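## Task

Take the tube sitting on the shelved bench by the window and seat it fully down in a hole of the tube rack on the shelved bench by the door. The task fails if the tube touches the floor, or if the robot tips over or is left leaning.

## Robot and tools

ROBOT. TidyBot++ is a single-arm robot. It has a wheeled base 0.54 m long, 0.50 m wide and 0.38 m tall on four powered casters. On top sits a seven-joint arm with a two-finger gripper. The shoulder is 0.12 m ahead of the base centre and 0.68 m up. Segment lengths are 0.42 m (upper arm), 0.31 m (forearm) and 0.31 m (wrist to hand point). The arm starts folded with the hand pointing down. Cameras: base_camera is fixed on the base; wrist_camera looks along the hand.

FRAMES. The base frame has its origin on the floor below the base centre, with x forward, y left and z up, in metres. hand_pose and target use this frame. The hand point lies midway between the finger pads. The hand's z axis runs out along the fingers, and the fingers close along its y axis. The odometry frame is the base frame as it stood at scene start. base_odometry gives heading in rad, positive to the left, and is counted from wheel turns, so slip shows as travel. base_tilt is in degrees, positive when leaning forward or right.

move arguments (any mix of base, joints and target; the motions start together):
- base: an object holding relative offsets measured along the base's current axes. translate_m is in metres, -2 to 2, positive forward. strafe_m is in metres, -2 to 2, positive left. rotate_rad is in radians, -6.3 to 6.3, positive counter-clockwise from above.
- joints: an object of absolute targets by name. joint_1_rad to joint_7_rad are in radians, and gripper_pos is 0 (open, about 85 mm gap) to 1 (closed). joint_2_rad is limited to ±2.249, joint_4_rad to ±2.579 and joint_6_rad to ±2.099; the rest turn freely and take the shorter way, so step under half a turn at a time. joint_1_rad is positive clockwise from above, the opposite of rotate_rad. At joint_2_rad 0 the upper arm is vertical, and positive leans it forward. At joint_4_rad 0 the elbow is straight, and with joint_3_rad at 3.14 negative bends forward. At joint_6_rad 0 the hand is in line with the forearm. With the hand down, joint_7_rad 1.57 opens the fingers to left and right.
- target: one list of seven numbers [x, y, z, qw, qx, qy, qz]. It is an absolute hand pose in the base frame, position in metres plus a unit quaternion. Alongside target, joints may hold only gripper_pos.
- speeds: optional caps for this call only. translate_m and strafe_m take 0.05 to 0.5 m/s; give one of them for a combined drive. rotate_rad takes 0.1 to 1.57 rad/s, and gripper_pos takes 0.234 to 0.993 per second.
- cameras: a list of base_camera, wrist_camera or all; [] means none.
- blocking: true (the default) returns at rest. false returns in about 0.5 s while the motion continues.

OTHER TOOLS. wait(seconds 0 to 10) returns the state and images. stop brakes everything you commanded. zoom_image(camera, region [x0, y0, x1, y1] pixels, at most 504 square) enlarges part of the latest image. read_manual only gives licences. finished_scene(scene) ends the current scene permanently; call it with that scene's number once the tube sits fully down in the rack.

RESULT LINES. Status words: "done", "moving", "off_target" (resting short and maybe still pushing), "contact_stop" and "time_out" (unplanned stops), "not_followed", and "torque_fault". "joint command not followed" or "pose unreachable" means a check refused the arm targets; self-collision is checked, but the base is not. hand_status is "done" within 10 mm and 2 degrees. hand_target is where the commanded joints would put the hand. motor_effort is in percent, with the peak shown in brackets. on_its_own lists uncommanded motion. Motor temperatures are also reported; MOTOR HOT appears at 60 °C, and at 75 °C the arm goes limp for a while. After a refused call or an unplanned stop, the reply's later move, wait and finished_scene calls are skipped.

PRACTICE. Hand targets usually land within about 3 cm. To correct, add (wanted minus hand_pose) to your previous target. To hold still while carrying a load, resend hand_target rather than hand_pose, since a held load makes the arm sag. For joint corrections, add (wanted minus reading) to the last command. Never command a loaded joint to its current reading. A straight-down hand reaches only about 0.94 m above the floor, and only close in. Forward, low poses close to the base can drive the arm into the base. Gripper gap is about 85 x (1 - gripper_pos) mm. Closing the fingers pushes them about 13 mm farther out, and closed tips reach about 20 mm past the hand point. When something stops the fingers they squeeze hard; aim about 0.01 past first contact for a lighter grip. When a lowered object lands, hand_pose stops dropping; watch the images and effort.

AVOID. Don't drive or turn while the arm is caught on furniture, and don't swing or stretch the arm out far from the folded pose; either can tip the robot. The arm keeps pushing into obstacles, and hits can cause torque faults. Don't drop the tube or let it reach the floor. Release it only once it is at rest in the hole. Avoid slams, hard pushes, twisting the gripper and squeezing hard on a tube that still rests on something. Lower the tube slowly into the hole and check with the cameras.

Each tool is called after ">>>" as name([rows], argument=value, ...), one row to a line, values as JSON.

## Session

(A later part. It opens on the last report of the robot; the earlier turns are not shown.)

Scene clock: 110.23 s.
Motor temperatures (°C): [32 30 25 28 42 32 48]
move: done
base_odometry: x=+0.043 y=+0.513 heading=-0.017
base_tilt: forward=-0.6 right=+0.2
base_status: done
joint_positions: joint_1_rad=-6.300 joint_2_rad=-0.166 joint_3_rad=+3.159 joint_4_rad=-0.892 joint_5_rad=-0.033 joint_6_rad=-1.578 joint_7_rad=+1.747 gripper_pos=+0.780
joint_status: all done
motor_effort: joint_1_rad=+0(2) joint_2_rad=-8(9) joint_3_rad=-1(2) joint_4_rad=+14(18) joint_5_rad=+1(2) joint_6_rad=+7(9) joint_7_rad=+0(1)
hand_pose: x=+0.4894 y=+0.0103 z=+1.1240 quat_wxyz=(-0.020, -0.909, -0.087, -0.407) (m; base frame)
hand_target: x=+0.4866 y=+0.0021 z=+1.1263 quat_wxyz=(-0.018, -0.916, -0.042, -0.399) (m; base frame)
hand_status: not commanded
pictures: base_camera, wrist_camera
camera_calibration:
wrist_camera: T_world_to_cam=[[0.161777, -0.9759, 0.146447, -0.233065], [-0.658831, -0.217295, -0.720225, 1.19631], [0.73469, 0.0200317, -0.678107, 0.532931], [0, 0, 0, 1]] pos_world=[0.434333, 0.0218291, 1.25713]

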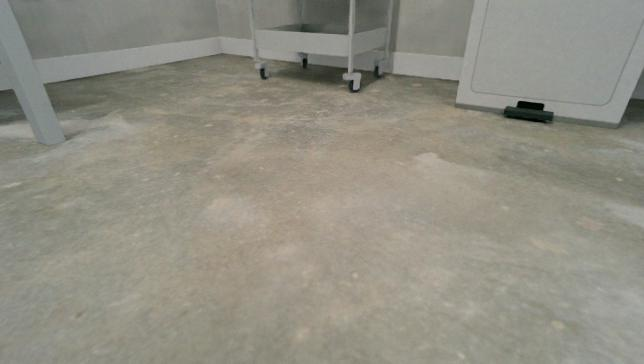

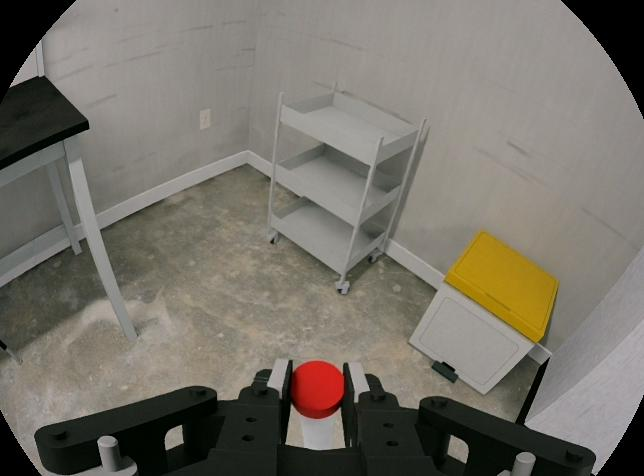

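>>> move(base={"rotate_rad":-0.6}, speeds={"rotate_rad":0.6})

Scene clock: 112.20 s.
Motor temperatures (°C): [32 30 25 28 42 32 48]
move: done
base_odometry: x=+0.043 y=+0.513 heading=-0.616
base_tilt: forward=-0.6 right=+0.2
base_status: done
joint_positions: joint_1_rad=-6.299 joint_2_rad=-0.166 joint_3_rad=+3.154 joint_4_rad=-0.892 joint_5_rad=-0.027 joint_6_rad=-1.578 joint_7_rad=+1.746 gripper_pos=+0.780
joint_status: not commanded
motor_effort: joint_1_rad=-1(2) joint_2_rad=-8(9) joint_3_rad=-1(2) joint_4_rad=+14(15) joint_5_rad=+1(2) joint_6_rad=+7(7) joint_7_rad=+1(1)
hand_pose: x=+0.4893 y=+0.0101 z=+1.1238 quat_wxyz=(-0.022, -0.909, -0.087, -0.406) (m; base frame)
hand_target: x=+0.4866 y=+0.0021 z=+1.1263 quat_wxyz=(-0.018, -0.916, -0.042, -0.399) (m; base frame)
hand_status: not commanded
pictures: base_camera, wrist_camera
camera_calibration:
wrist_camera: T_world_to_cam=[[0.160374, -0.97558, 0.150081, -0.23662], [-0.659754, -0.219042, -0.718849, 1.19495], [0.734169, 0.0162679, -0.678772, 0.533913], [0, 0, 0, 1]] pos_world=[0.434342, 0.0222179, 1.25691]

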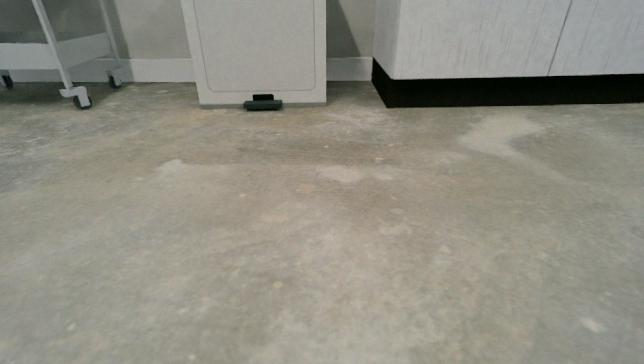

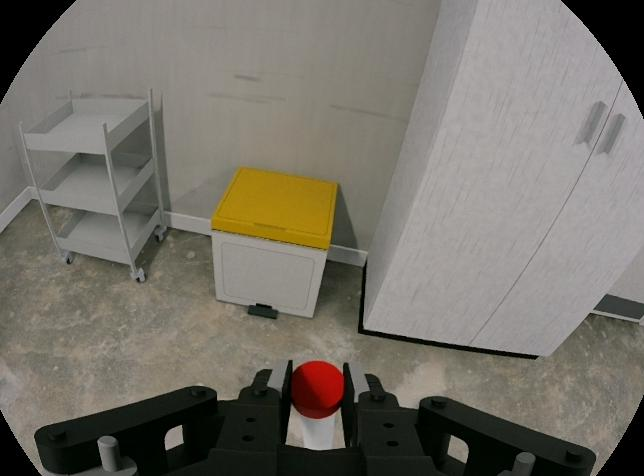

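>>> move(base={"rotate_rad":-1.54}, speeds={"rotate_rad":0.7})

Scene clock: 115.50 s.
Motor temperatures (°C): [32 30 25 28 42 32 48]
move: done
base_odometry: x=+0.043 y=+0.513 heading=-2.154
base_tilt: forward=-0.6 right=+0.2
base_status: done
joint_positions: joint_1_rad=-6.298 joint_2_rad=-0.165 joint_3_rad=+3.152 joint_4_rad=-0.891 joint_5_rad=-0.026 joint_6_rad=-1.579 joint_7_rad=+1.746 gripper_pos=+0.780
joint_status: not commanded
motor_effort: joint_1_rad=+0(2) joint_2_rad=-9(9) joint_3_rad=+0(2) joint_4_rad=+14(15) joint_5_rad=+1(2) joint_6_rad=+7(7) joint_7_rad=+1(1)
hand_pose: x=+0.4896 y=+0.0103 z=+1.1234 quat_wxyz=(-0.022, -0.910, -0.087, -0.406) (m; base frame)
hand_target: x=+0.4866 y=+0.0021 z=+1.1263 quat_wxyz=(-0.018, -0.916, -0.042, -0.399) (m; base frame)
hand_status: not commanded
pictures: base_camera, wrist_camera
camera_calibration:
wrist_camera: T_world_to_cam=[[0.160639, -0.975416, 0.150862, -0.2374], [-0.660615, -0.219817, -0.717822, 1.19418], [0.733336, 0.0156488, -0.679686, 0.534885], [0, 0, 0, 1]] pos_world=[0.434782, 0.0225679, 1.25658]

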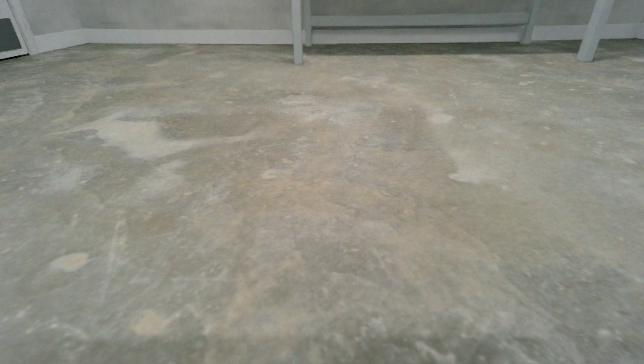

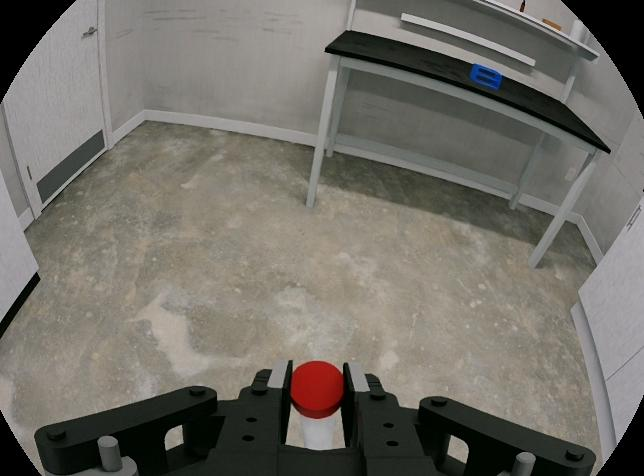

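>>> zoom_image(camera="wrist_camera", region=[410, 10, 560, 130])

Scaled by 3.360.

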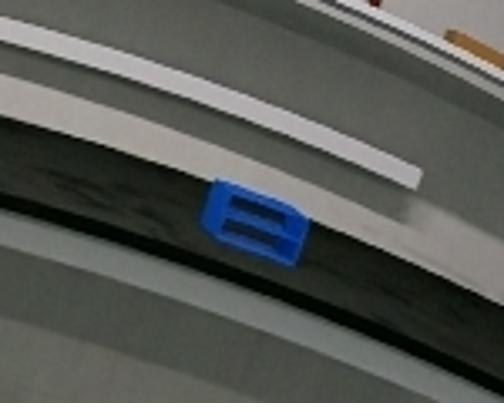

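>>> move(base={"rotate_rad":-0.03}, speeds={"rotate_rad":0.5}, cameras=[])

>>> move(base={"translate_m":1.35,"strafe_m":-0.55}, speeds={"translate_m":0.4})

Scene clock: 118.23 s.
Motor temperatures (°C): [32 30 25 28 42 32 48]
move: done
base_odometry: x=+0.043 y=+0.513 heading=-2.183
base_tilt: forward=-0.6 right=+0.2
base_status: done
joint_positions: joint_1_rad=-6.296 joint_2_rad=-0.165 joint_3_rad=+3.151 joint_4_rad=-0.891 joint_5_rad=-0.024 joint_6_rad=-1.579 joint_7_rad=+1.746 gripper_pos=+0.780
joint_status: not commanded
motor_effort: joint_1_rad=+0(2) joint_2_rad=-8(9) joint_3_rad=-1(2) joint_4_rad=+14(15) joint_5_rad=+1(2) joint_6_rad=+7(7) joint_7_rad=+1(1)
hand_pose: x=+0.4895 y=+0.0095 z=+1.1234 quat_wxyz=(-0.023, -0.910, -0.086, -0.406) (m; base frame)
hand_target: x=+0.4866 y=+0.0021 z=+1.1263 quat_wxyz=(-0.018, -0.916, -0.042, -0.399) (m; base frame)
hand_status: not commanded
pictures: none
No camera images: "cameras" was empty.

Scene clock: 122.97 s.
Motor temperatures (°C): [32 30 25 28 42 32 48]
move: done
base_odometry: x=-1.184 y=-0.276 heading=-2.184
base_tilt: forward=-0.6 right=+0.2
base_status: done
joint_positions: joint_1_rad=-6.296 joint_2_rad=-0.150 joint_3_rad=+3.151 joint_4_rad=-0.887 joint_5_rad=-0.024 joint_6_rad=-1.582 joint_7_rad=+1.746 gripper_pos=+0.780
joint_status: not commanded
motor_effort: joint_1_rad=-1(2) joint_2_rad=-9(12) joint_3_rad=-1(1) joint_4_rad=+14(15) joint_5_rad=+1(2) joint_6_rad=+7(8) joint_7_rad=+0(1)
hand_pose: x=+0.4955 y=+0.0096 z=+1.1190 quat_wxyz=(-0.023, -0.912, -0.086, -0.399) (m; base frame)
hand_target: x=+0.4866 y=+0.0021 z=+1.1263 quat_wxyz=(-0.018, -0.916, -0.042, -0.399) (m; base frame)
hand_status: not commanded
pictures: base_camera, wrist_camera
camera_calibration:
wrist_camera: T_world_to_cam=[[0.160412, -0.975545, 0.150265, -0.237641], [-0.670819, -0.219424, -0.708418, 1.18929], [0.724065, 0.0128378, -0.689612, 0.543324], [0, 0, 0, 1]] pos_world=[0.442518, 0.0221544, 1.25291]

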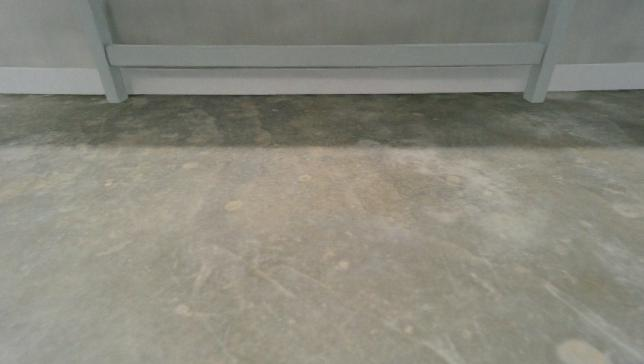

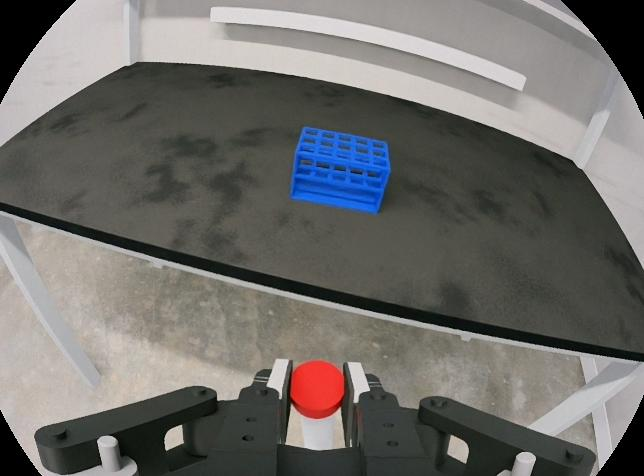

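>>> zoom_image(camera="wrist_camera", region=[280, 110, 410, 220])

Scaled by 3.877.

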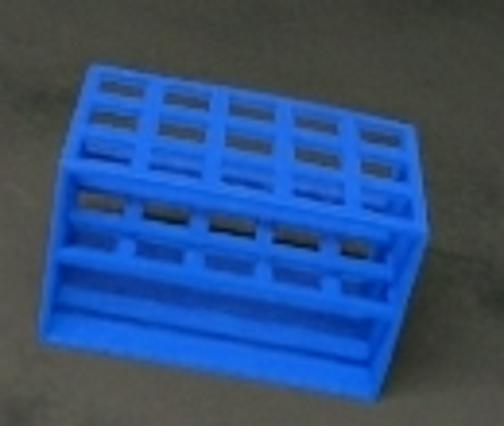

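>>> zoom_image(camera="wrist_camera", region=[276, 350, 366, 460])

Scaled by 4.582.

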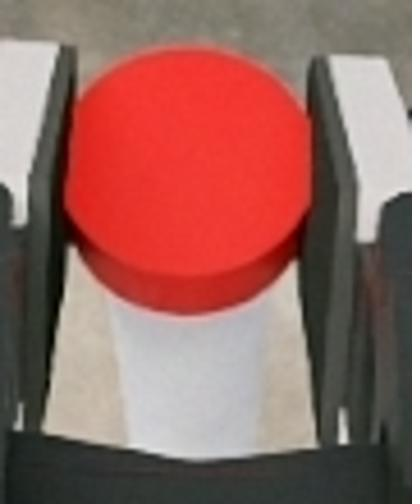

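>>> move(target=[0.55,0.0,1.15,0.0,0.929,0.02,0.370])

Scene clock: 130.20 s.
Motor temperatures (°C): [32 30 25 28 42 32 48]
move: off_target
base_odometry: x=-1.184 y=-0.276 heading=-2.184
base_tilt: forward=-0.6 right=+0.2
base_status: not commanded
joint_positions: joint_1_rad=-6.295 joint_2_rad=+0.160 joint_3_rad=+3.159 joint_4_rad=-0.334 joint_5_rad=-0.025 joint_6_rad=-1.869 joint_7_rad=+1.707 gripper_pos=+0.780
joint_status: not commanded
motor_effort: joint_1_rad=+0(1) joint_2_rad=-16(17) joint_3_rad=-1(1) joint_4_rad=+11(15) joint_5_rad=+1(1) joint_6_rad=+7(7) joint_7_rad=+0(1)
hand_pose: x=+0.5535 y=+0.0077 z=+1.1526 quat_wxyz=(-0.018, -0.923, -0.069, -0.379) (m; base frame)
hand_target: x=+0.5500 y=+0.0000 z=+1.1500 quat_wxyz=(+0.000, -0.929, -0.020, -0.370) (m; base frame)
hand_status: off_target (0.009 m and 6.1 deg from the pose sent, 0.063 m and 8.9 deg at the start)
pictures: base_camera, wrist_camera
camera_calibration:
wrist_camera: T_world_to_cam=[[0.136084, -0.982736, 0.125345, -0.211555], [-0.708184, -0.184972, -0.681366, 1.24085], [0.692789, 0.00395537, -0.72113, 0.578171], [0, 0, 0, 1]] pos_world=[0.506987, 0.0193319, 1.28892]

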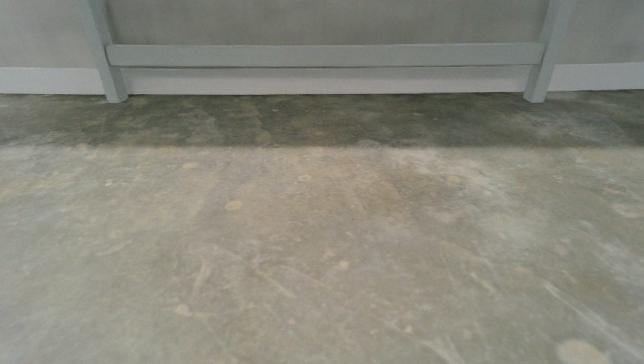

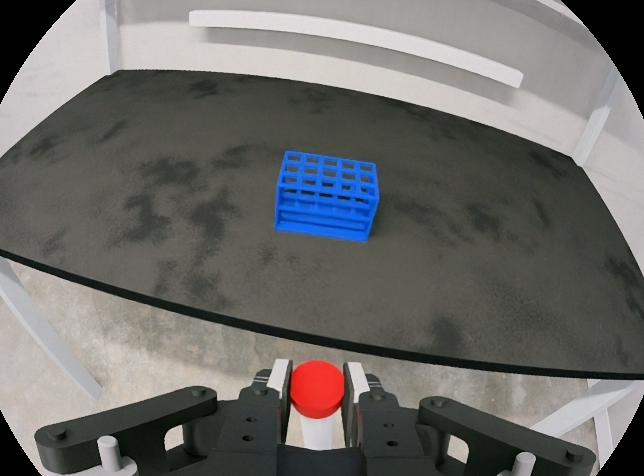

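>>> move(target=[0.55,0.0,1.155,-0.035,0.932,-0.068,0.354], cameras=["wrist_camera"])

>>> zoom_image(camera="wrist_camera", region=[260, 140, 400, 260])

Scene clock: 142.60 s.
Motor temperatures (°C): [32 30 25 28 42 32 48]
move: time_out
base_odometry: x=-1.184 y=-0.275 heading=-2.184
base_tilt: forward=-0.6 right=+0.2
base_status: not commanded
joint_positions: joint_1_rad=-6.267 joint_2_rad=+0.255 joint_3_rad=+3.169 joint_4_rad=-0.080 joint_5_rad=-0.055 joint_6_rad=-1.951 joint_7_rad=+1.504 gripper_pos=+0.780
joint_status: not commanded
motor_effort: joint_1_rad=-1(3) joint_2_rad=-18(25) joint_3_rad=-1(2) joint_4_rad=+9(11) joint_5_rad=+1(2) joint_6_rad=+7(8) joint_7_rad=+0(1)
hand_pose: x=+0.5637 y=+0.0018 z=+1.1820 quat_wxyz=(+0.021, -0.909, +0.028, -0.415) (m; base frame)
hand_target: x=+0.5638 y=+0.0022 z=+1.1820 quat_wxyz=(+0.026, -0.909, +0.038, -0.415) (m; base frame)
hand_status: time_out (0.030 m and 8.9 deg from the pose sent, 0.009 m and 17.1 deg at the start; a joint's target at an end of its range on 129 of 300 steps)
pictures: wrist_camera
camera_calibration:
wrist_camera: T_world_to_cam=[[-0.0135445, -0.999699, -0.0204331, 0.0342221], [-0.667019, 0.0242571, -0.744646, 1.31823], [0.744917, 0.0035434, -0.667147, 0.499103], [0, 0, 0, 1]] pos_world=[0.507959, 0.000466788, 1.31529]

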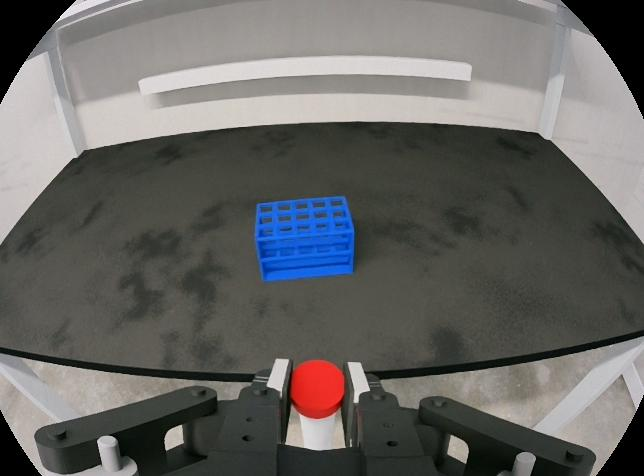

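Scaled by 3.600.

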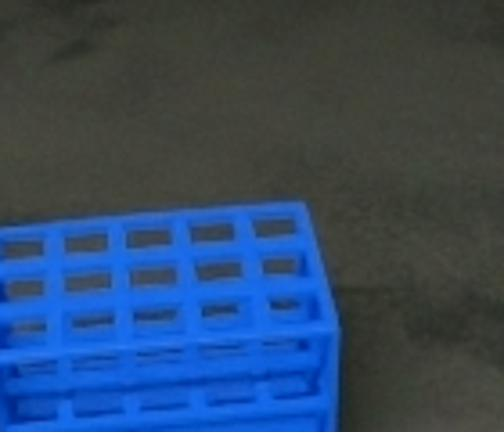

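>>> move(target=[0.545,0.0,1.135,-0.018,0.929,-0.027,0.370], cameras=["wrist_camera"])

Scene clock: 146.83 s.
Motor temperatures (°C): [32 30 25 28 42 32 48]
move: done
base_odometry: x=-1.184 y=-0.275 heading=-2.184
base_tilt: forward=-0.6 right=+0.2
base_status: not commanded
joint_positions: joint_1_rad=-6.272 joint_2_rad=+0.102 joint_3_rad=+3.170 joint_4_rad=-0.483 joint_5_rad=-0.055 joint_6_rad=-1.827 joint_7_rad=+1.504 gripper_pos=+0.780
joint_status: not commanded
motor_effort: joint_1_rad=+0(2) joint_2_rad=-15(18) joint_3_rad=-1(1) joint_4_rad=+12(12) joint_5_rad=+1(1) joint_6_rad=+6(7) joint_7_rad=+0(1)
hand_pose: x=+0.5433 y=+0.0027 z=+1.1306 quat_wxyz=(+0.026, -0.933, +0.033, -0.356) (m; base frame)
hand_target: x=+0.5450 y=+0.0000 z=+1.1350 quat_wxyz=(+0.018, -0.929, +0.027, -0.370) (m; base frame)
hand_status: done (0.005 m and 2.0 deg from the pose sent, 0.051 m and 5.6 deg at the start)
pictures: wrist_camera
camera_calibration:
wrist_camera: T_world_to_cam=[[-0.0171161, -0.99928, -0.0338527, 0.0508888], [-0.755578, 0.0351015, -0.654118, 1.21209], [0.654835, 0.0143824, -0.755635, 0.629022], [0, 0, 0, 1]] pos_world=[0.504791, -0.00074071, 1.26988]

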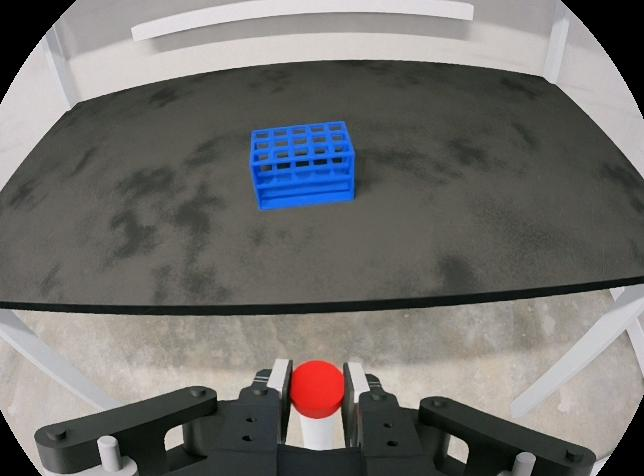

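>>> move(base={"translate_m":0.25,"strafe_m":0.02}, speeds={"translate_m":0.2}, cameras=["wrist_camera"])

>>> zoom_image(camera="wrist_camera", region=[220, 160, 400, 320])

Scene clock: 149.33 s.
Motor temperatures (°C): [32 30 25 28 42 32 48]
move: done
base_odometry: x=-1.311 y=-0.492 heading=-2.184
base_tilt: forward=-0.6 right=+0.2
base_status: done
joint_positions: joint_1_rad=-6.273 joint_2_rad=+0.085 joint_3_rad=+3.170 joint_4_rad=-0.487 joint_5_rad=-0.055 joint_6_rad=-1.821 joint_7_rad=+1.504 gripper_pos=+0.780
joint_status: not commanded
motor_effort: joint_1_rad=+0(2) joint_2_rad=-14(19) joint_3_rad=-1(1) joint_4_rad=+12(13) joint_5_rad=+1(1) joint_6_rad=+6(7) joint_7_rad=-1(1)
hand_pose: x=+0.5371 y=+0.0029 z=+1.1372 quat_wxyz=(+0.026, -0.930, +0.032, -0.365) (m; base frame)
hand_target: x=+0.5450 y=+0.0000 z=+1.1350 quat_wxyz=(+0.018, -0.929, +0.027, -0.370) (m; base frame)
hand_status: not commanded
pictures: wrist_camera
camera_calibration:
wrist_camera: T_world_to_cam=[[-0.0163418, -0.999284, -0.0341122, 0.0511056], [-0.743668, 0.0349524, -0.667635, 1.22065], [0.66835, 0.0144578, -0.743707, 0.617273], [0, 0, 0, 1]] pos_world=[0.496041, -0.000520228, 1.27576]

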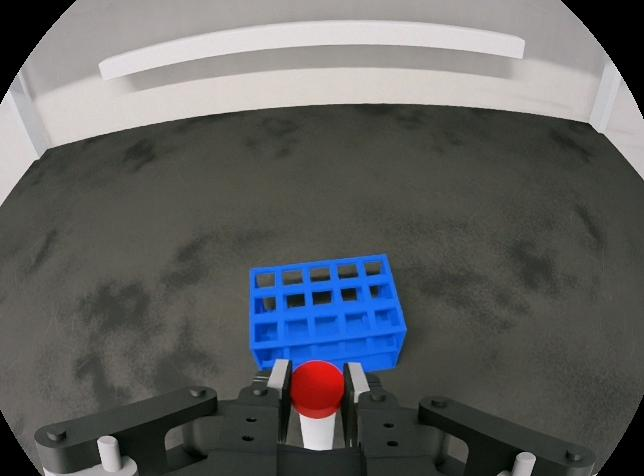

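Scaled by 2.800.

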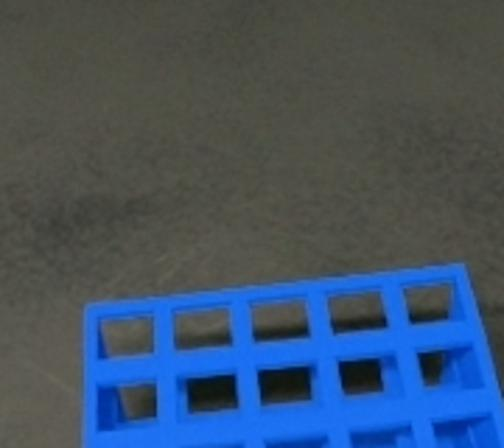

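>>> move(target=[0.545,0.0,1.148,-0.018,0.929,-0.027,0.370], cameras=[])

>>> move(base={"translate_m":0.13,"strafe_m":-0.004}, speeds={"translate_m":0.1}, cameras=["wrist_camera"])

>>> zoom_image(camera="wrist_camera", region=[220, 276, 420, 476])

Scene clock: 152.37 s.
Motor temperatures (°C): [32 30 25 28 42 32 48]
move: done
base_odometry: x=-1.311 y=-0.492 heading=-2.184
base_tilt: forward=-0.6 right=+0.2
base_status: not commanded
joint_positions: joint_1_rad=-6.273 joint_2_rad=+0.123 joint_3_rad=+3.170 joint_4_rad=-0.393 joint_5_rad=-0.055 joint_6_rad=-1.846 joint_7_rad=+1.504 gripper_pos=+0.780
joint_status: not commanded
motor_effort: joint_1_rad=+0(1) joint_2_rad=-15(15) joint_3_rad=-1(1) joint_4_rad=+11(12) joint_5_rad=+1(1) joint_6_rad=+7(7) joint_7_rad=+0(1)
hand_pose: x=+0.5449 y=+0.0031 z=+1.1515 quat_wxyz=(+0.025, -0.924, +0.031, -0.379) (m; base frame)
hand_target: x=+0.5450 y=+0.0000 z=+1.1480 quat_wxyz=(+0.018, -0.929, +0.027, -0.370) (m; base frame)
hand_status: done (0.005 m and 1.5 deg from the pose sent, 0.014 m and 1.3 deg at the start)
pictures: none
No camera images: "cameras" was empty.

Scene clock: 154.17 s.
Motor temperatures (°C): [32 30 25 28 42 32 48]
move: done
base_odometry: x=-1.389 y=-0.596 heading=-2.184
base_tilt: forward=-0.6 right=+0.2
base_status: done
joint_positions: joint_1_rad=-6.273 joint_2_rad=+0.139 joint_3_rad=+3.171 joint_4_rad=-0.390 joint_5_rad=-0.055 joint_6_rad=-1.847 joint_7_rad=+1.504 gripper_pos=+0.780
joint_status: not commanded
motor_effort: joint_1_rad=+0(2) joint_2_rad=-16(19) joint_3_rad=-1(1) joint_4_rad=+12(12) joint_5_rad=+1(1) joint_6_rad=+7(7) joint_7_rad=+1(1)
hand_pose: x=+0.5518 y=+0.0028 z=+1.1457 quat_wxyz=(+0.025, -0.927, +0.031, -0.373) (m; base frame)
hand_target: x=+0.5450 y=+0.0000 z=+1.1480 quat_wxyz=(+0.018, -0.929, +0.027, -0.370) (m; base frame)
hand_status: not commanded
pictures: wrist_camera
camera_calibration:
wrist_camera: T_world_to_cam=[[-0.0154169, -0.999405, -0.0308419, 0.04726], [-0.73167, 0.0322994, -0.680894, 1.24581], [0.681485, 0.0120688, -0.731732, 0.592805], [0, 0, 0, 1]] pos_world=[0.508266, -0.000161555, 1.2835]

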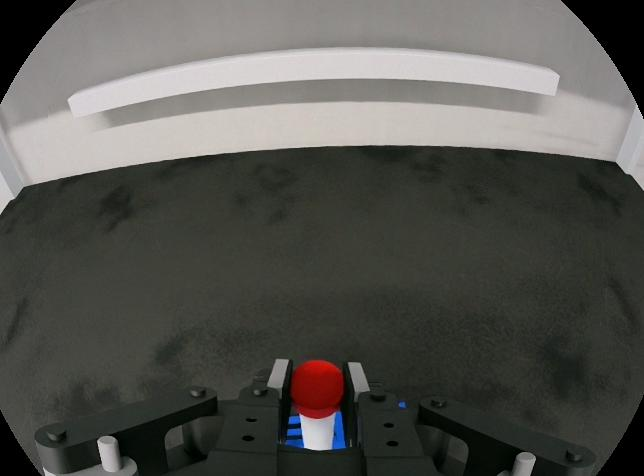

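Scaled by 2.520.

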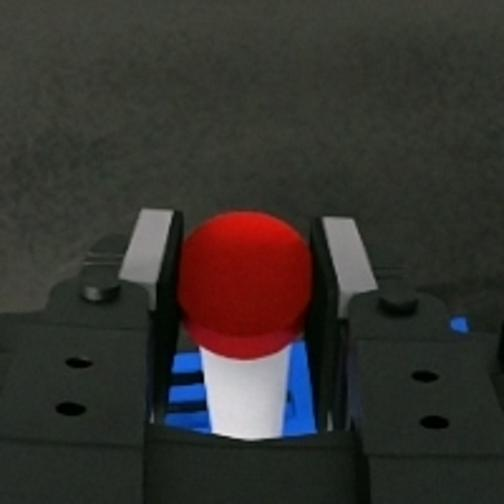

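>>> move(target=[0.540,0.0,1.125,-0.018,0.929,-0.027,0.370], cameras=["wrist_camera"])

>>> zoom_image(camera="wrist_camera", region=[260, 390, 380, 470])

Scene clock: 157.10 s.
Motor temperatures (°C): [32 30 25 28 42 32 48]
move: done
base_odometry: x=-1.389 y=-0.596 heading=-2.184
base_tilt: forward=-0.6 right=+0.2
base_status: not commanded
joint_positions: joint_1_rad=-6.276 joint_2_rad=+0.047 joint_3_rad=+3.171 joint_4_rad=-0.588 joint_5_rad=-0.055 joint_6_rad=-1.759 joint_7_rad=+1.504 gripper_pos=+0.780
joint_status: not commanded
motor_effort: joint_1_rad=-1(1) joint_2_rad=-14(16) joint_3_rad=-1(1) joint_4_rad=+13(13) joint_5_rad=+1(1) joint_6_rad=+6(7) joint_7_rad=+0(1)
hand_pose: x=+0.5374 y=+0.0035 z=+1.1269 quat_wxyz=(+0.028, -0.930, +0.033, -0.364) (m; base frame)
hand_target: x=+0.5400 y=+0.0000 z=+1.1250 quat_wxyz=(+0.018, -0.929, +0.027, -0.370) (m; base frame)
hand_status: done (0.005 m and 1.5 deg from the pose sent, 0.024 m and 1.0 deg at the start)
pictures: wrist_camera
camera_calibration:
wrist_camera: T_world_to_cam=[[-0.0161118, -0.999147, -0.0380239, 0.0556974], [-0.74421, 0.0373806, -0.666899, 1.21339], [0.667752, 0.0175528, -0.744177, 0.610207], [0, 0, 0, 1]] pos_world=[0.496449, -0.000418318, 1.26543]

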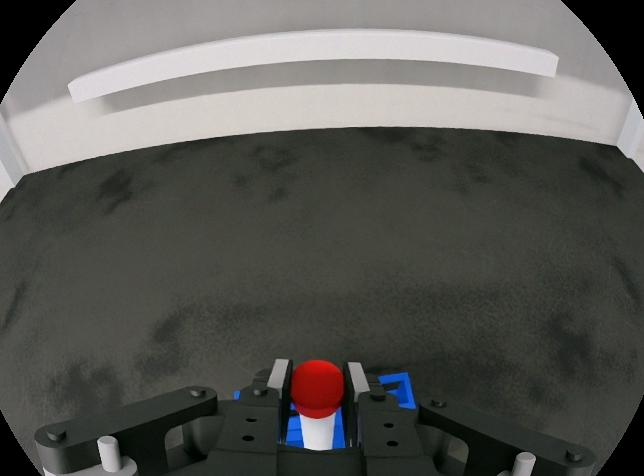

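Scaled by 4.200.

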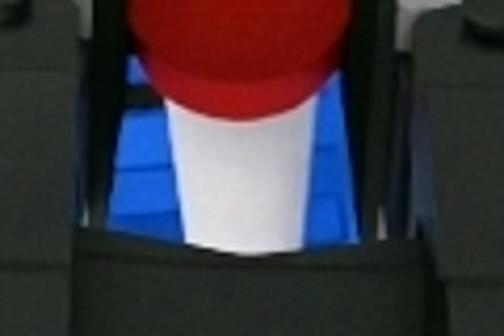

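>>> move(target=[0.552,-0.001,1.122,-0.018,0.929,-0.027,0.370], cameras=["wrist_camera"])

>>> zoom_image(camera="wrist_camera", region=[260, 390, 380, 470])

Scene clock: 159.00 s.
Motor temperatures (°C): [32 30 25 28 42 32 48]
move: off_target
base_odometry: x=-1.389 y=-0.596 heading=-2.184
base_tilt: forward=-0.6 right=+0.2
base_status: not commanded
joint_positions: joint_1_rad=-6.276 joint_2_rad=+0.050 joint_3_rad=+3.171 joint_4_rad=-0.589 joint_5_rad=-0.055 joint_6_rad=-1.750 joint_7_rad=+1.504 gripper_pos=+0.780
joint_status: not commanded
motor_effort: joint_1_rad=-1(1) joint_2_rad=-14(15) joint_3_rad=-1(1) joint_4_rad=+13(13) joint_5_rad=+1(1) joint_6_rad=+7(7) joint_7_rad=+0(1)
hand_pose: x=+0.5404 y=+0.0035 z=+1.1276 quat_wxyz=(+0.028, -0.929, +0.033, -0.367) (m; base frame)
hand_target: x=+0.5520 y=-0.0010 z=+1.1220 quat_wxyz=(+0.018, -0.929, +0.027, -0.370) (m; base frame)
hand_status: off_target (0.014 m and 1.4 deg from the pose sent, 0.016 m and 1.5 deg at the start)
pictures: wrist_camera
camera_calibration:
wrist_camera: T_world_to_cam=[[-0.0161588, -0.999139, -0.0382163, 0.0559655], [-0.740205, 0.0376488, -0.671326, 1.21897], [0.672187, 0.0174401, -0.740176, 0.60178], [0, 0, 0, 1]] pos_world=[0.498686, -0.000470725, 1.26589]

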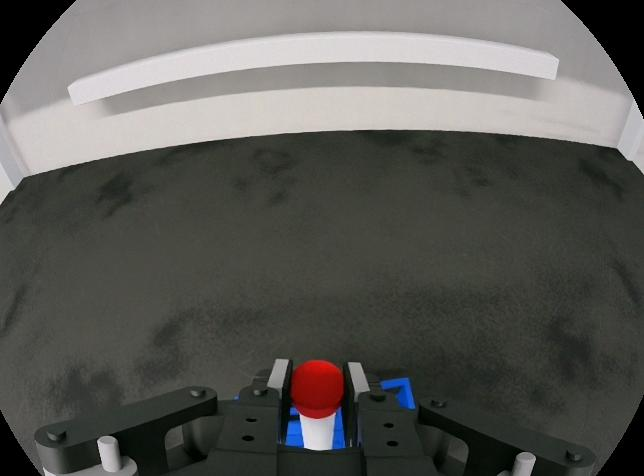

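Scaled by 4.200.

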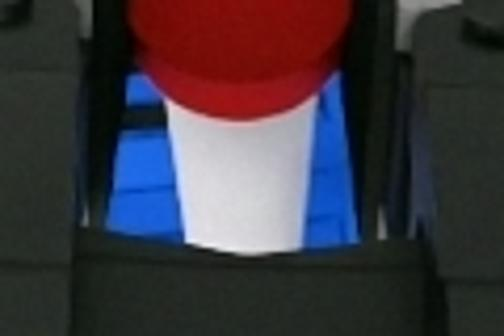

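>>> move(target=[0.559,-0.003,1.124,-0.018,0.929,-0.027,0.370], cameras=["wrist_camera"])

>>> zoom_image(camera="wrist_camera", region=[260, 390, 380, 470])

Scene clock: 160.00 s.
Motor temperatures (°C): [32 30 25 28 42 32 48]
move: off_target
base_odometry: x=-1.389 y=-0.596 heading=-2.184
base_tilt: forward=-0.6 right=+0.2
base_status: not commanded
joint_positions: joint_1_rad=-6.276 joint_2_rad=+0.062 joint_3_rad=+3.173 joint_4_rad=-0.588 joint_5_rad=-0.055 joint_6_rad=-1.750 joint_7_rad=+1.504 gripper_pos=+0.780
joint_status: not commanded
motor_effort: joint_1_rad=-1(1) joint_2_rad=-15(16) joint_3_rad=-1(1) joint_4_rad=+13(13) joint_5_rad=+1(1) joint_6_rad=+6(7) joint_7_rad=+0(1)
hand_pose: x=+0.5461 y=+0.0028 z=+1.1227 quat_wxyz=(+0.028, -0.931, +0.034, -0.362) (m; base frame)
hand_target: x=+0.5590 y=-0.0030 z=+1.1240 quat_wxyz=(+0.018, -0.929, +0.027, -0.370) (m; base frame)
hand_status: off_target (0.014 m and 1.7 deg from the pose sent, 0.020 m and 1.4 deg at the start)
pictures: wrist_camera
camera_calibration:
wrist_camera: T_world_to_cam=[[-0.0181502, -0.999114, -0.0379805, 0.0560313], [-0.74781, 0.0387799, -0.662779, 1.21444], [0.663664, 0.0163726, -0.747851, 0.607618], [0, 0, 0, 1]] pos_world=[0.505935, -0.00106272, 1.26144]

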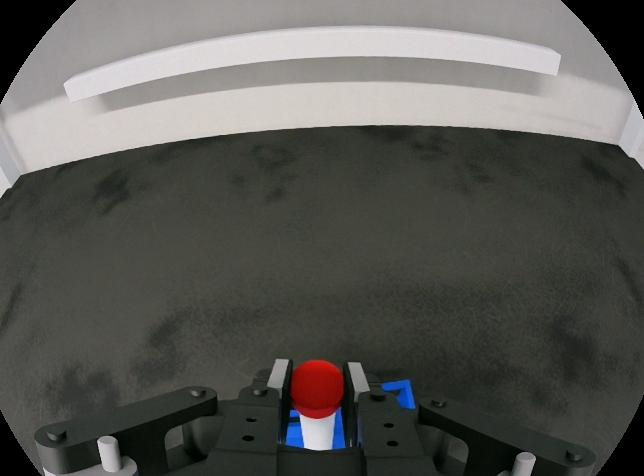

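Scaled by 4.200.

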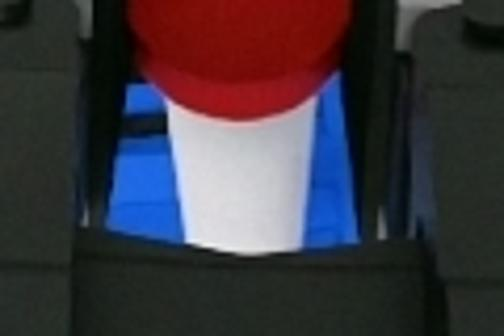

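>>> move(target=[0.559,-0.003,1.112,-0.018,0.929,-0.027,0.370], cameras=["wrist_camera"])

>>> zoom_image(camera="wrist_camera", region=[260, 390, 380, 470])

Scene clock: 161.37 s.
Motor temperatures (°C): [32 30 25 28 42 32 48]
move: off_target
base_odometry: x=-1.389 y=-0.596 heading=-2.184
base_tilt: forward=-0.6 right=+0.2
base_status: not commanded
joint_positions: joint_1_rad=-6.276 joint_2_rad=+0.056 joint_3_rad=+3.173 joint_4_rad=-0.652 joint_5_rad=-0.055 joint_6_rad=-1.701 joint_7_rad=+1.504 gripper_pos=+0.780
joint_status: not commanded
motor_effort: joint_1_rad=-1(1) joint_2_rad=-15(16) joint_3_rad=-1(1) joint_4_rad=+14(14) joint_5_rad=+1(1) joint_6_rad=+6(7) joint_7_rad=+0(1)
hand_pose: x=+0.5557 y=+0.0025 z=+1.1095 quat_wxyz=(+0.029, -0.933, +0.035, -0.358) (m; base frame)
hand_target: x=+0.5590 y=-0.0030 z=+1.1120 quat_wxyz=(+0.018, -0.929, +0.027, -0.370) (m; base frame)
hand_status: off_target (0.007 m and 2.1 deg from the pose sent, 0.018 m and 1.7 deg at the start)
pictures: wrist_camera
camera_calibration:
wrist_camera: T_world_to_cam=[[-0.0202594, -0.998976, -0.0404491, 0.0592584], [-0.753623, 0.0418444, -0.655974, 1.20858], [0.656995, 0.0171937, -0.753699, 0.601655], [0, 0, 0, 1]] pos_world=[0.516726, -0.00171909, 1.24866]

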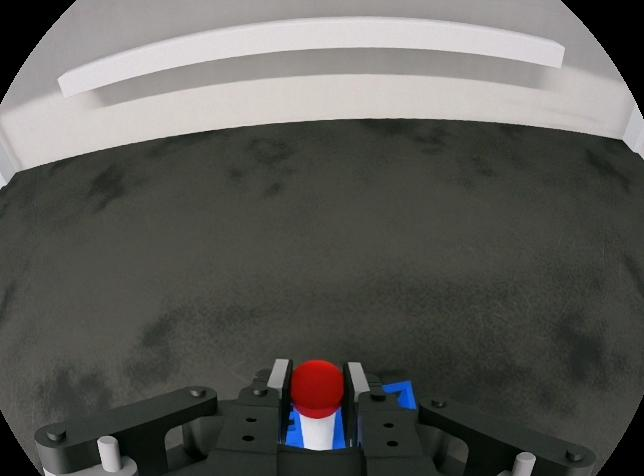

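Scaled by 4.200.

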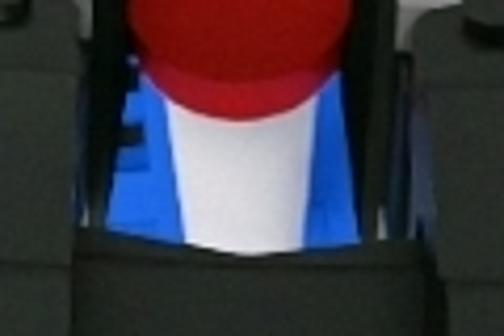

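>>> move(target=[0.548,-0.003,1.120,-0.018,0.929,-0.027,0.370], cameras=["wrist_camera"])

>>> zoom_image(camera="wrist_camera", region=[260, 390, 380, 470])

Scene clock: 162.77 s.
Motor temperatures (°C): [32 30 25 28 42 32 48]
move: off_target
base_odometry: x=-1.389 y=-0.596 heading=-2.184
base_tilt: forward=-0.6 right=+0.2
base_status: not commanded
joint_positions: joint_1_rad=-6.276 joint_2_rad=+0.056 joint_3_rad=+3.173 joint_4_rad=-0.652 joint_5_rad=-0.055 joint_6_rad=-1.701 joint_7_rad=+1.504 gripper_pos=+0.780
joint_status: not commanded
motor_effort: joint_1_rad=-1(2) joint_2_rad=-15(16) joint_3_rad=-1(1) joint_4_rad=+14(14) joint_5_rad=+0(1) joint_6_rad=+6(7) joint_7_rad=+0(1)
hand_pose: x=+0.5555 y=+0.0025 z=+1.1096 quat_wxyz=(+0.029, -0.933, +0.035, -0.358) (m; base frame)
hand_target: x=+0.5480 y=-0.0030 z=+1.1200 quat_wxyz=(+0.018, -0.929, +0.027, -0.370) (m; base frame)
hand_status: off_target (0.014 m and 2.1 deg from the pose sent, 0.014 m and 2.1 deg at the start)
pictures: wrist_camera
camera_calibration:
wrist_camera: T_world_to_cam=[[-0.0202798, -0.998976, -0.0404409, 0.05925], [-0.753648, 0.0418536, -0.655944, 1.20848], [0.656965, 0.0171758, -0.753725, 0.601834], [0, 0, 0, 1]] pos_world=[0.516586, -0.00172688, 1.24871]

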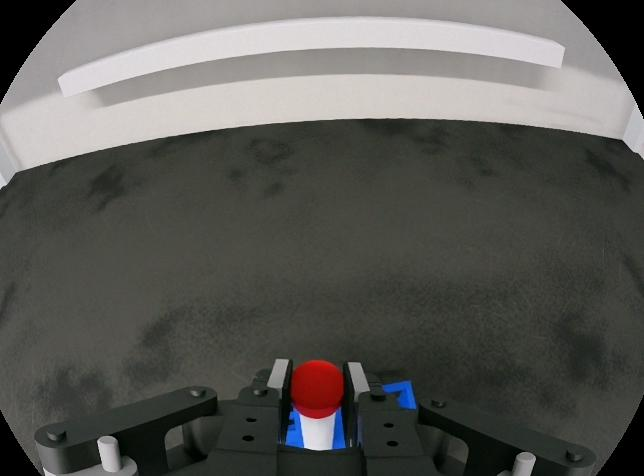

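Scaled by 4.200.

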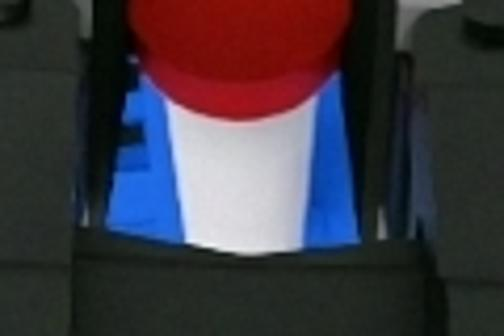

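>>> move(target=[0.540, -0.003, 1.130, -0.018, 0.929, -0.027, 0.370], cameras=["wrist_camera"])

>>> zoom_image(camera="wrist_camera", region=[240, 300, 440, 470])

Scene clock: 165.40 s.
Motor temperatures (°C): [32 30 25 28 42 32 48]
move: off_target
base_odometry: x=-1.389 y=-0.596 heading=-2.184
base_tilt: forward=-0.6 right=+0.2
base_status: not commanded
joint_positions: joint_1_rad=-6.276 joint_2_rad=+0.055 joint_3_rad=+3.174 joint_4_rad=-0.613 joint_5_rad=-0.055 joint_6_rad=-1.722 joint_7_rad=+1.504 gripper_pos=+0.780
joint_status: not commanded
motor_effort: joint_1_rad=+0(2) joint_2_rad=-15(17) joint_3_rad=-1(1) joint_4_rad=+13(15) joint_5_rad=+1(1) joint_6_rad=+6(7) joint_7_rad=+0(1)
hand_pose: x=+0.5497 y=+0.0022 z=+1.1214 quat_wxyz=(+0.028, -0.929, +0.035, -0.366) (m; base frame)
hand_target: x=+0.5400 y=-0.0030 z=+1.1300 quat_wxyz=(+0.018, -0.929, +0.027, -0.370) (m; base frame)
hand_status: off_target (0.014 m and 1.5 deg from the pose sent, 0.026 m and 2.1 deg at the start)
pictures: wrist_camera
camera_calibration:
wrist_camera: T_world_to_cam=[[-0.0198937, -0.999034, -0.0391764, 0.0577015], [-0.741343, 0.0410308, -0.669871, 1.22071], [0.670832, 0.0157169, -0.741443, 0.593116], [0, 0, 0, 1]] pos_world=[0.508234, -0.00176305, 1.25974]

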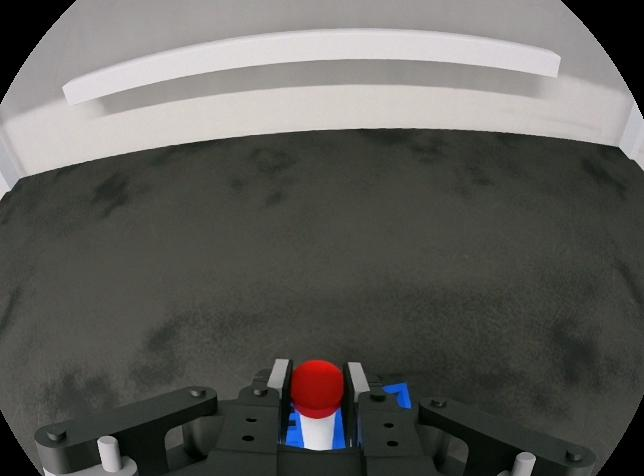

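Scaled by 2.520.

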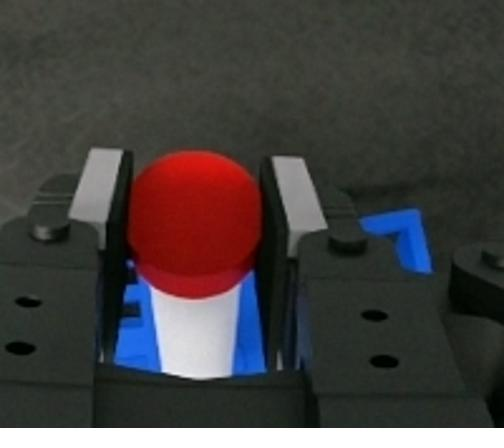

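>>> move(target=[0.534, -0.003, 1.126, -0.018, 0.929, -0.027, 0.370], cameras=["wrist_camera"])

>>> zoom_image(camera="wrist_camera", region=[260, 350, 440, 470])

Scene clock: 166.67 s.
Motor temperatures (°C): [32 30 25 28 42 32 48]
move: done
base_odometry: x=-1.389 y=-0.596 heading=-2.184
base_tilt: forward=-0.6 right=+0.2
base_status: not commanded
joint_positions: joint_1_rad=-6.276 joint_2_rad=+0.038 joint_3_rad=+3.174 joint_4_rad=-0.621 joint_5_rad=-0.055 joint_6_rad=-1.722 joint_7_rad=+1.504 gripper_pos=+0.780
joint_status: not commanded
motor_effort: joint_1_rad=+0(1) joint_2_rad=-14(16) joint_3_rad=-1(1) joint_4_rad=+13(14) joint_5_rad=+1(1) joint_6_rad=+7(7) joint_7_rad=+0(1)
hand_pose: x=+0.5425 y=+0.0022 z=+1.1254 quat_wxyz=(+0.028, -0.928, +0.035, -0.371) (m; base frame)
hand_target: x=+0.5340 y=-0.0030 z=+1.1260 quat_wxyz=(+0.018, -0.929, +0.027, -0.370) (m; base frame)
hand_status: done (0.010 m and 1.5 deg from the pose sent, 0.017 m and 1.5 deg at the start)
pictures: wrist_camera
camera_calibration:
wrist_camera: T_world_to_cam=[[-0.0195441, -0.999027, -0.0395356, 0.0579744], [-0.735165, 0.0411595, -0.676637, 1.22232], [0.677606, 0.015841, -0.735254, 0.590364], [0, 0, 0, 1]] pos_world=[0.499706, -0.00174403, 1.26343]

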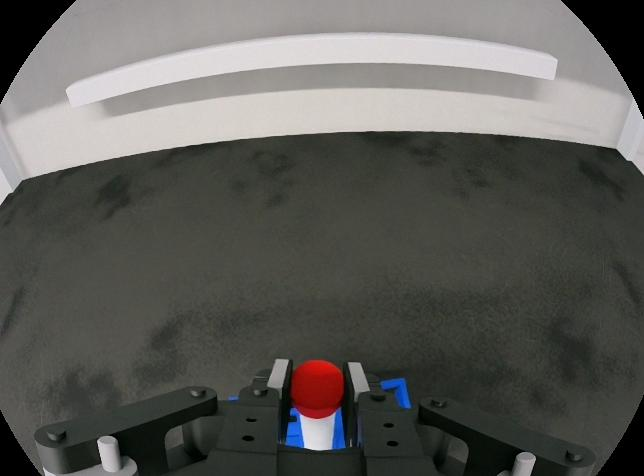

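Scaled by 2.800.

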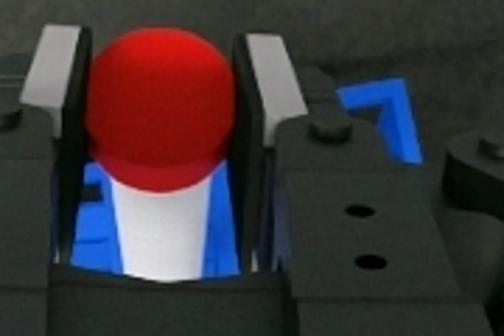

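>>> move(target=[0.537, -0.003, 1.112, -0.018, 0.929, -0.027, 0.370], cameras=["wrist_camera"])

>>> zoom_image(camera="wrist_camera", region=[260, 350, 440, 470])

Scene clock: 168.17 s.
Motor temperatures (°C): [32 30 25 28 42 32 48]
move: off_target
base_odometry: x=-1.389 y=-0.596 heading=-2.184
base_tilt: forward=-0.6 right=+0.2
base_status: not commanded
joint_positions: joint_1_rad=-6.276 joint_2_rad=+0.009 joint_3_rad=+3.174 joint_4_rad=-0.703 joint_5_rad=-0.055 joint_6_rad=-1.692 joint_7_rad=+1.504 gripper_pos=+0.780
joint_status: not commanded
motor_effort: joint_1_rad=-1(1) joint_2_rad=-14(14) joint_3_rad=-1(1) joint_4_rad=+14(14) joint_5_rad=+0(1) joint_6_rad=+6(7) joint_7_rad=+0(1)
hand_pose: x=+0.5378 y=+0.0021 z=+1.1103 quat_wxyz=(+0.029, -0.932, +0.036, -0.360) (m; base frame)
hand_target: x=+0.5370 y=-0.0030 z=+1.1120 quat_wxyz=(+0.018, -0.929, +0.027, -0.370) (m; base frame)
hand_status: off_target (0.005 m and 2.1 deg from the pose sent, 0.015 m and 1.5 deg at the start)
pictures: wrist_camera
camera_calibration:
wrist_camera: T_world_to_cam=[[-0.0215763, -0.998876, -0.0422037, 0.0611627], [-0.750472, 0.0440724, -0.659431, 1.19778], [0.66055, 0.0174446, -0.75058, 0.608613], [0, 0, 0, 1]] pos_world=[0.498201, -0.00231206, 1.24925]

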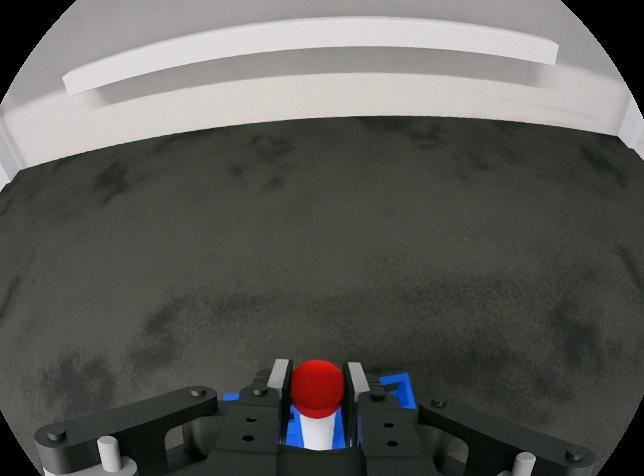

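Scaled by 2.800.

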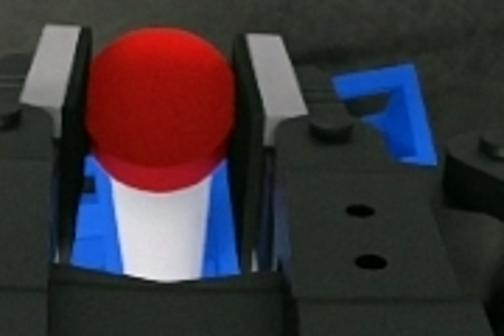

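>>> move(target=[0.540, -0.003, 1.100, -0.018, 0.926, -0.027, 0.377], cameras=["wrist_camera"])

>>> zoom_image(camera="wrist_camera", region=[260, 350, 440, 470])

Scene clock: 170.97 s.
Motor temperatures (°C): [32 30 25 28 41 32 48]
move: off_target
base_odometry: x=-1.389 y=-0.596 heading=-2.184
base_tilt: forward=-0.6 right=+0.2
base_status: not commanded
joint_positions: joint_1_rad=-6.276 joint_2_rad=-0.030 joint_3_rad=+3.174 joint_4_rad=-0.809 joint_5_rad=-0.055 joint_6_rad=-1.617 joint_7_rad=+1.504 gripper_pos=+0.780
joint_status: not commanded
motor_effort: joint_1_rad=-1(1) joint_2_rad=-13(14) joint_3_rad=-1(1) joint_4_rad=+15(15) joint_5_rad=+1(1) joint_6_rad=+6(7) joint_7_rad=+0(1)
hand_pose: x=+0.5390 y=+0.0016 z=+1.0974 quat_wxyz=(+0.031, -0.930, +0.038, -0.363) (m; base frame)
hand_target: x=+0.5400 y=-0.0030 z=+1.1000 quat_wxyz=(+0.018, -0.926, +0.027, -0.377) (m; base frame)
hand_status: off_target (0.005 m and 2.5 deg from the pose sent, 0.012 m and 2.7 deg at the start)
pictures: wrist_camera
camera_calibration:
wrist_camera: T_world_to_cam=[[-0.0240437, -0.998635, -0.0463628, 0.0660878], [-0.745275, 0.0488156, -0.664968, 1.19343], [0.666324, 0.0185648, -0.745432, 0.589411], [0, 0, 0, 1]] pos_world=[0.498286, -0.00320285, 1.23602]

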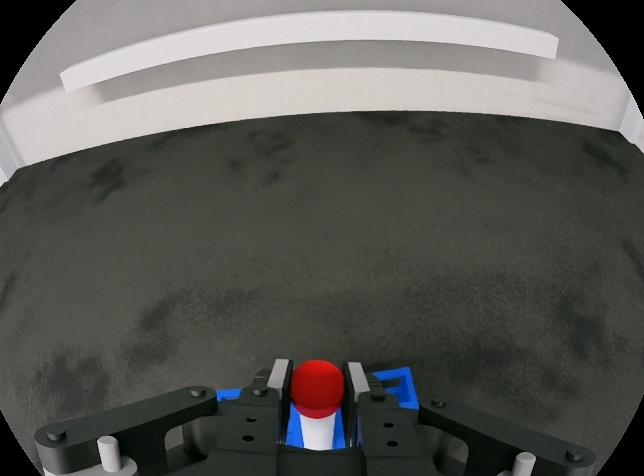

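Scaled by 2.800.

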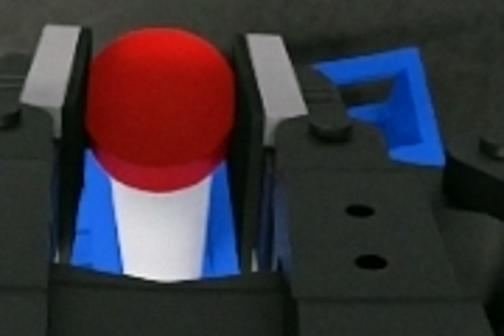

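>>> move(target=[0.540, -0.003, 1.087, -0.018, 0.924, -0.027, 0.382], cameras=["wrist_camera"])

>>> zoom_image(camera="wrist_camera", region=[260, 350, 440, 470])

Scene clock: 172.40 s.
Motor temperatures (°C): [32 30 25 28 41 32 48]
move: off_target
base_odometry: x=-1.389 y=-0.596 heading=-2.184
base_tilt: forward=-0.6 right=+0.2
base_status: not commanded
joint_positions: joint_1_rad=-6.276 joint_2_rad=-0.066 joint_3_rad=+3.174 joint_4_rad=-0.908 joint_5_rad=-0.055 joint_6_rad=-1.544 joint_7_rad=+1.504 gripper_pos=+0.780
joint_status: not commanded
motor_effort: joint_1_rad=+0(2) joint_2_rad=-13(14) joint_3_rad=+0(1) joint_4_rad=+15(16) joint_5_rad=+0(1) joint_6_rad=+7(7) joint_7_rad=+0(1)
hand_pose: x=+0.5394 y=+0.0012 z=+1.0847 quat_wxyz=(+0.032, -0.928, +0.040, -0.368) (m; base frame)
hand_target: x=+0.5400 y=-0.0030 z=+1.0870 quat_wxyz=(+0.018, -0.924, +0.027, -0.382) (m; base frame)
hand_status: off_target (0.005 m and 2.7 deg from the pose sent, 0.011 m and 3.0 deg at the start)
pictures: wrist_camera
camera_calibration:
wrist_camera: T_world_to_cam=[[-0.0264161, -0.998392, -0.0501649, 0.0704688], [-0.738209, 0.0533203, -0.672461, 1.18964], [0.674054, 0.0192684, -0.73843, 0.567887], [0, 0, 0, 1]] pos_world=[0.497282, -0.00401907, 1.22287]

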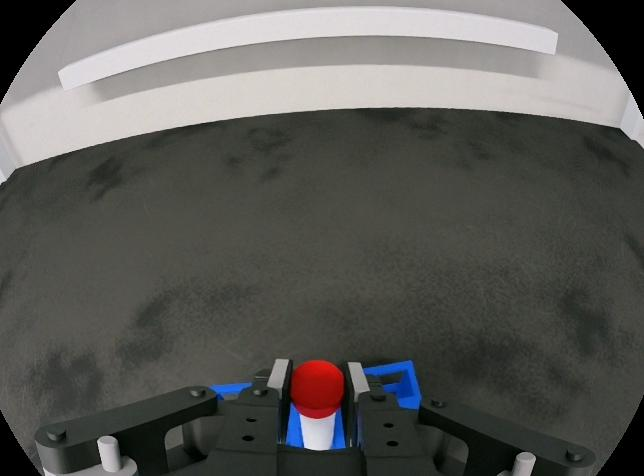

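Scaled by 2.800.

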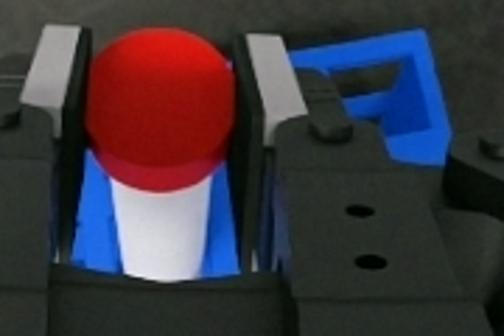

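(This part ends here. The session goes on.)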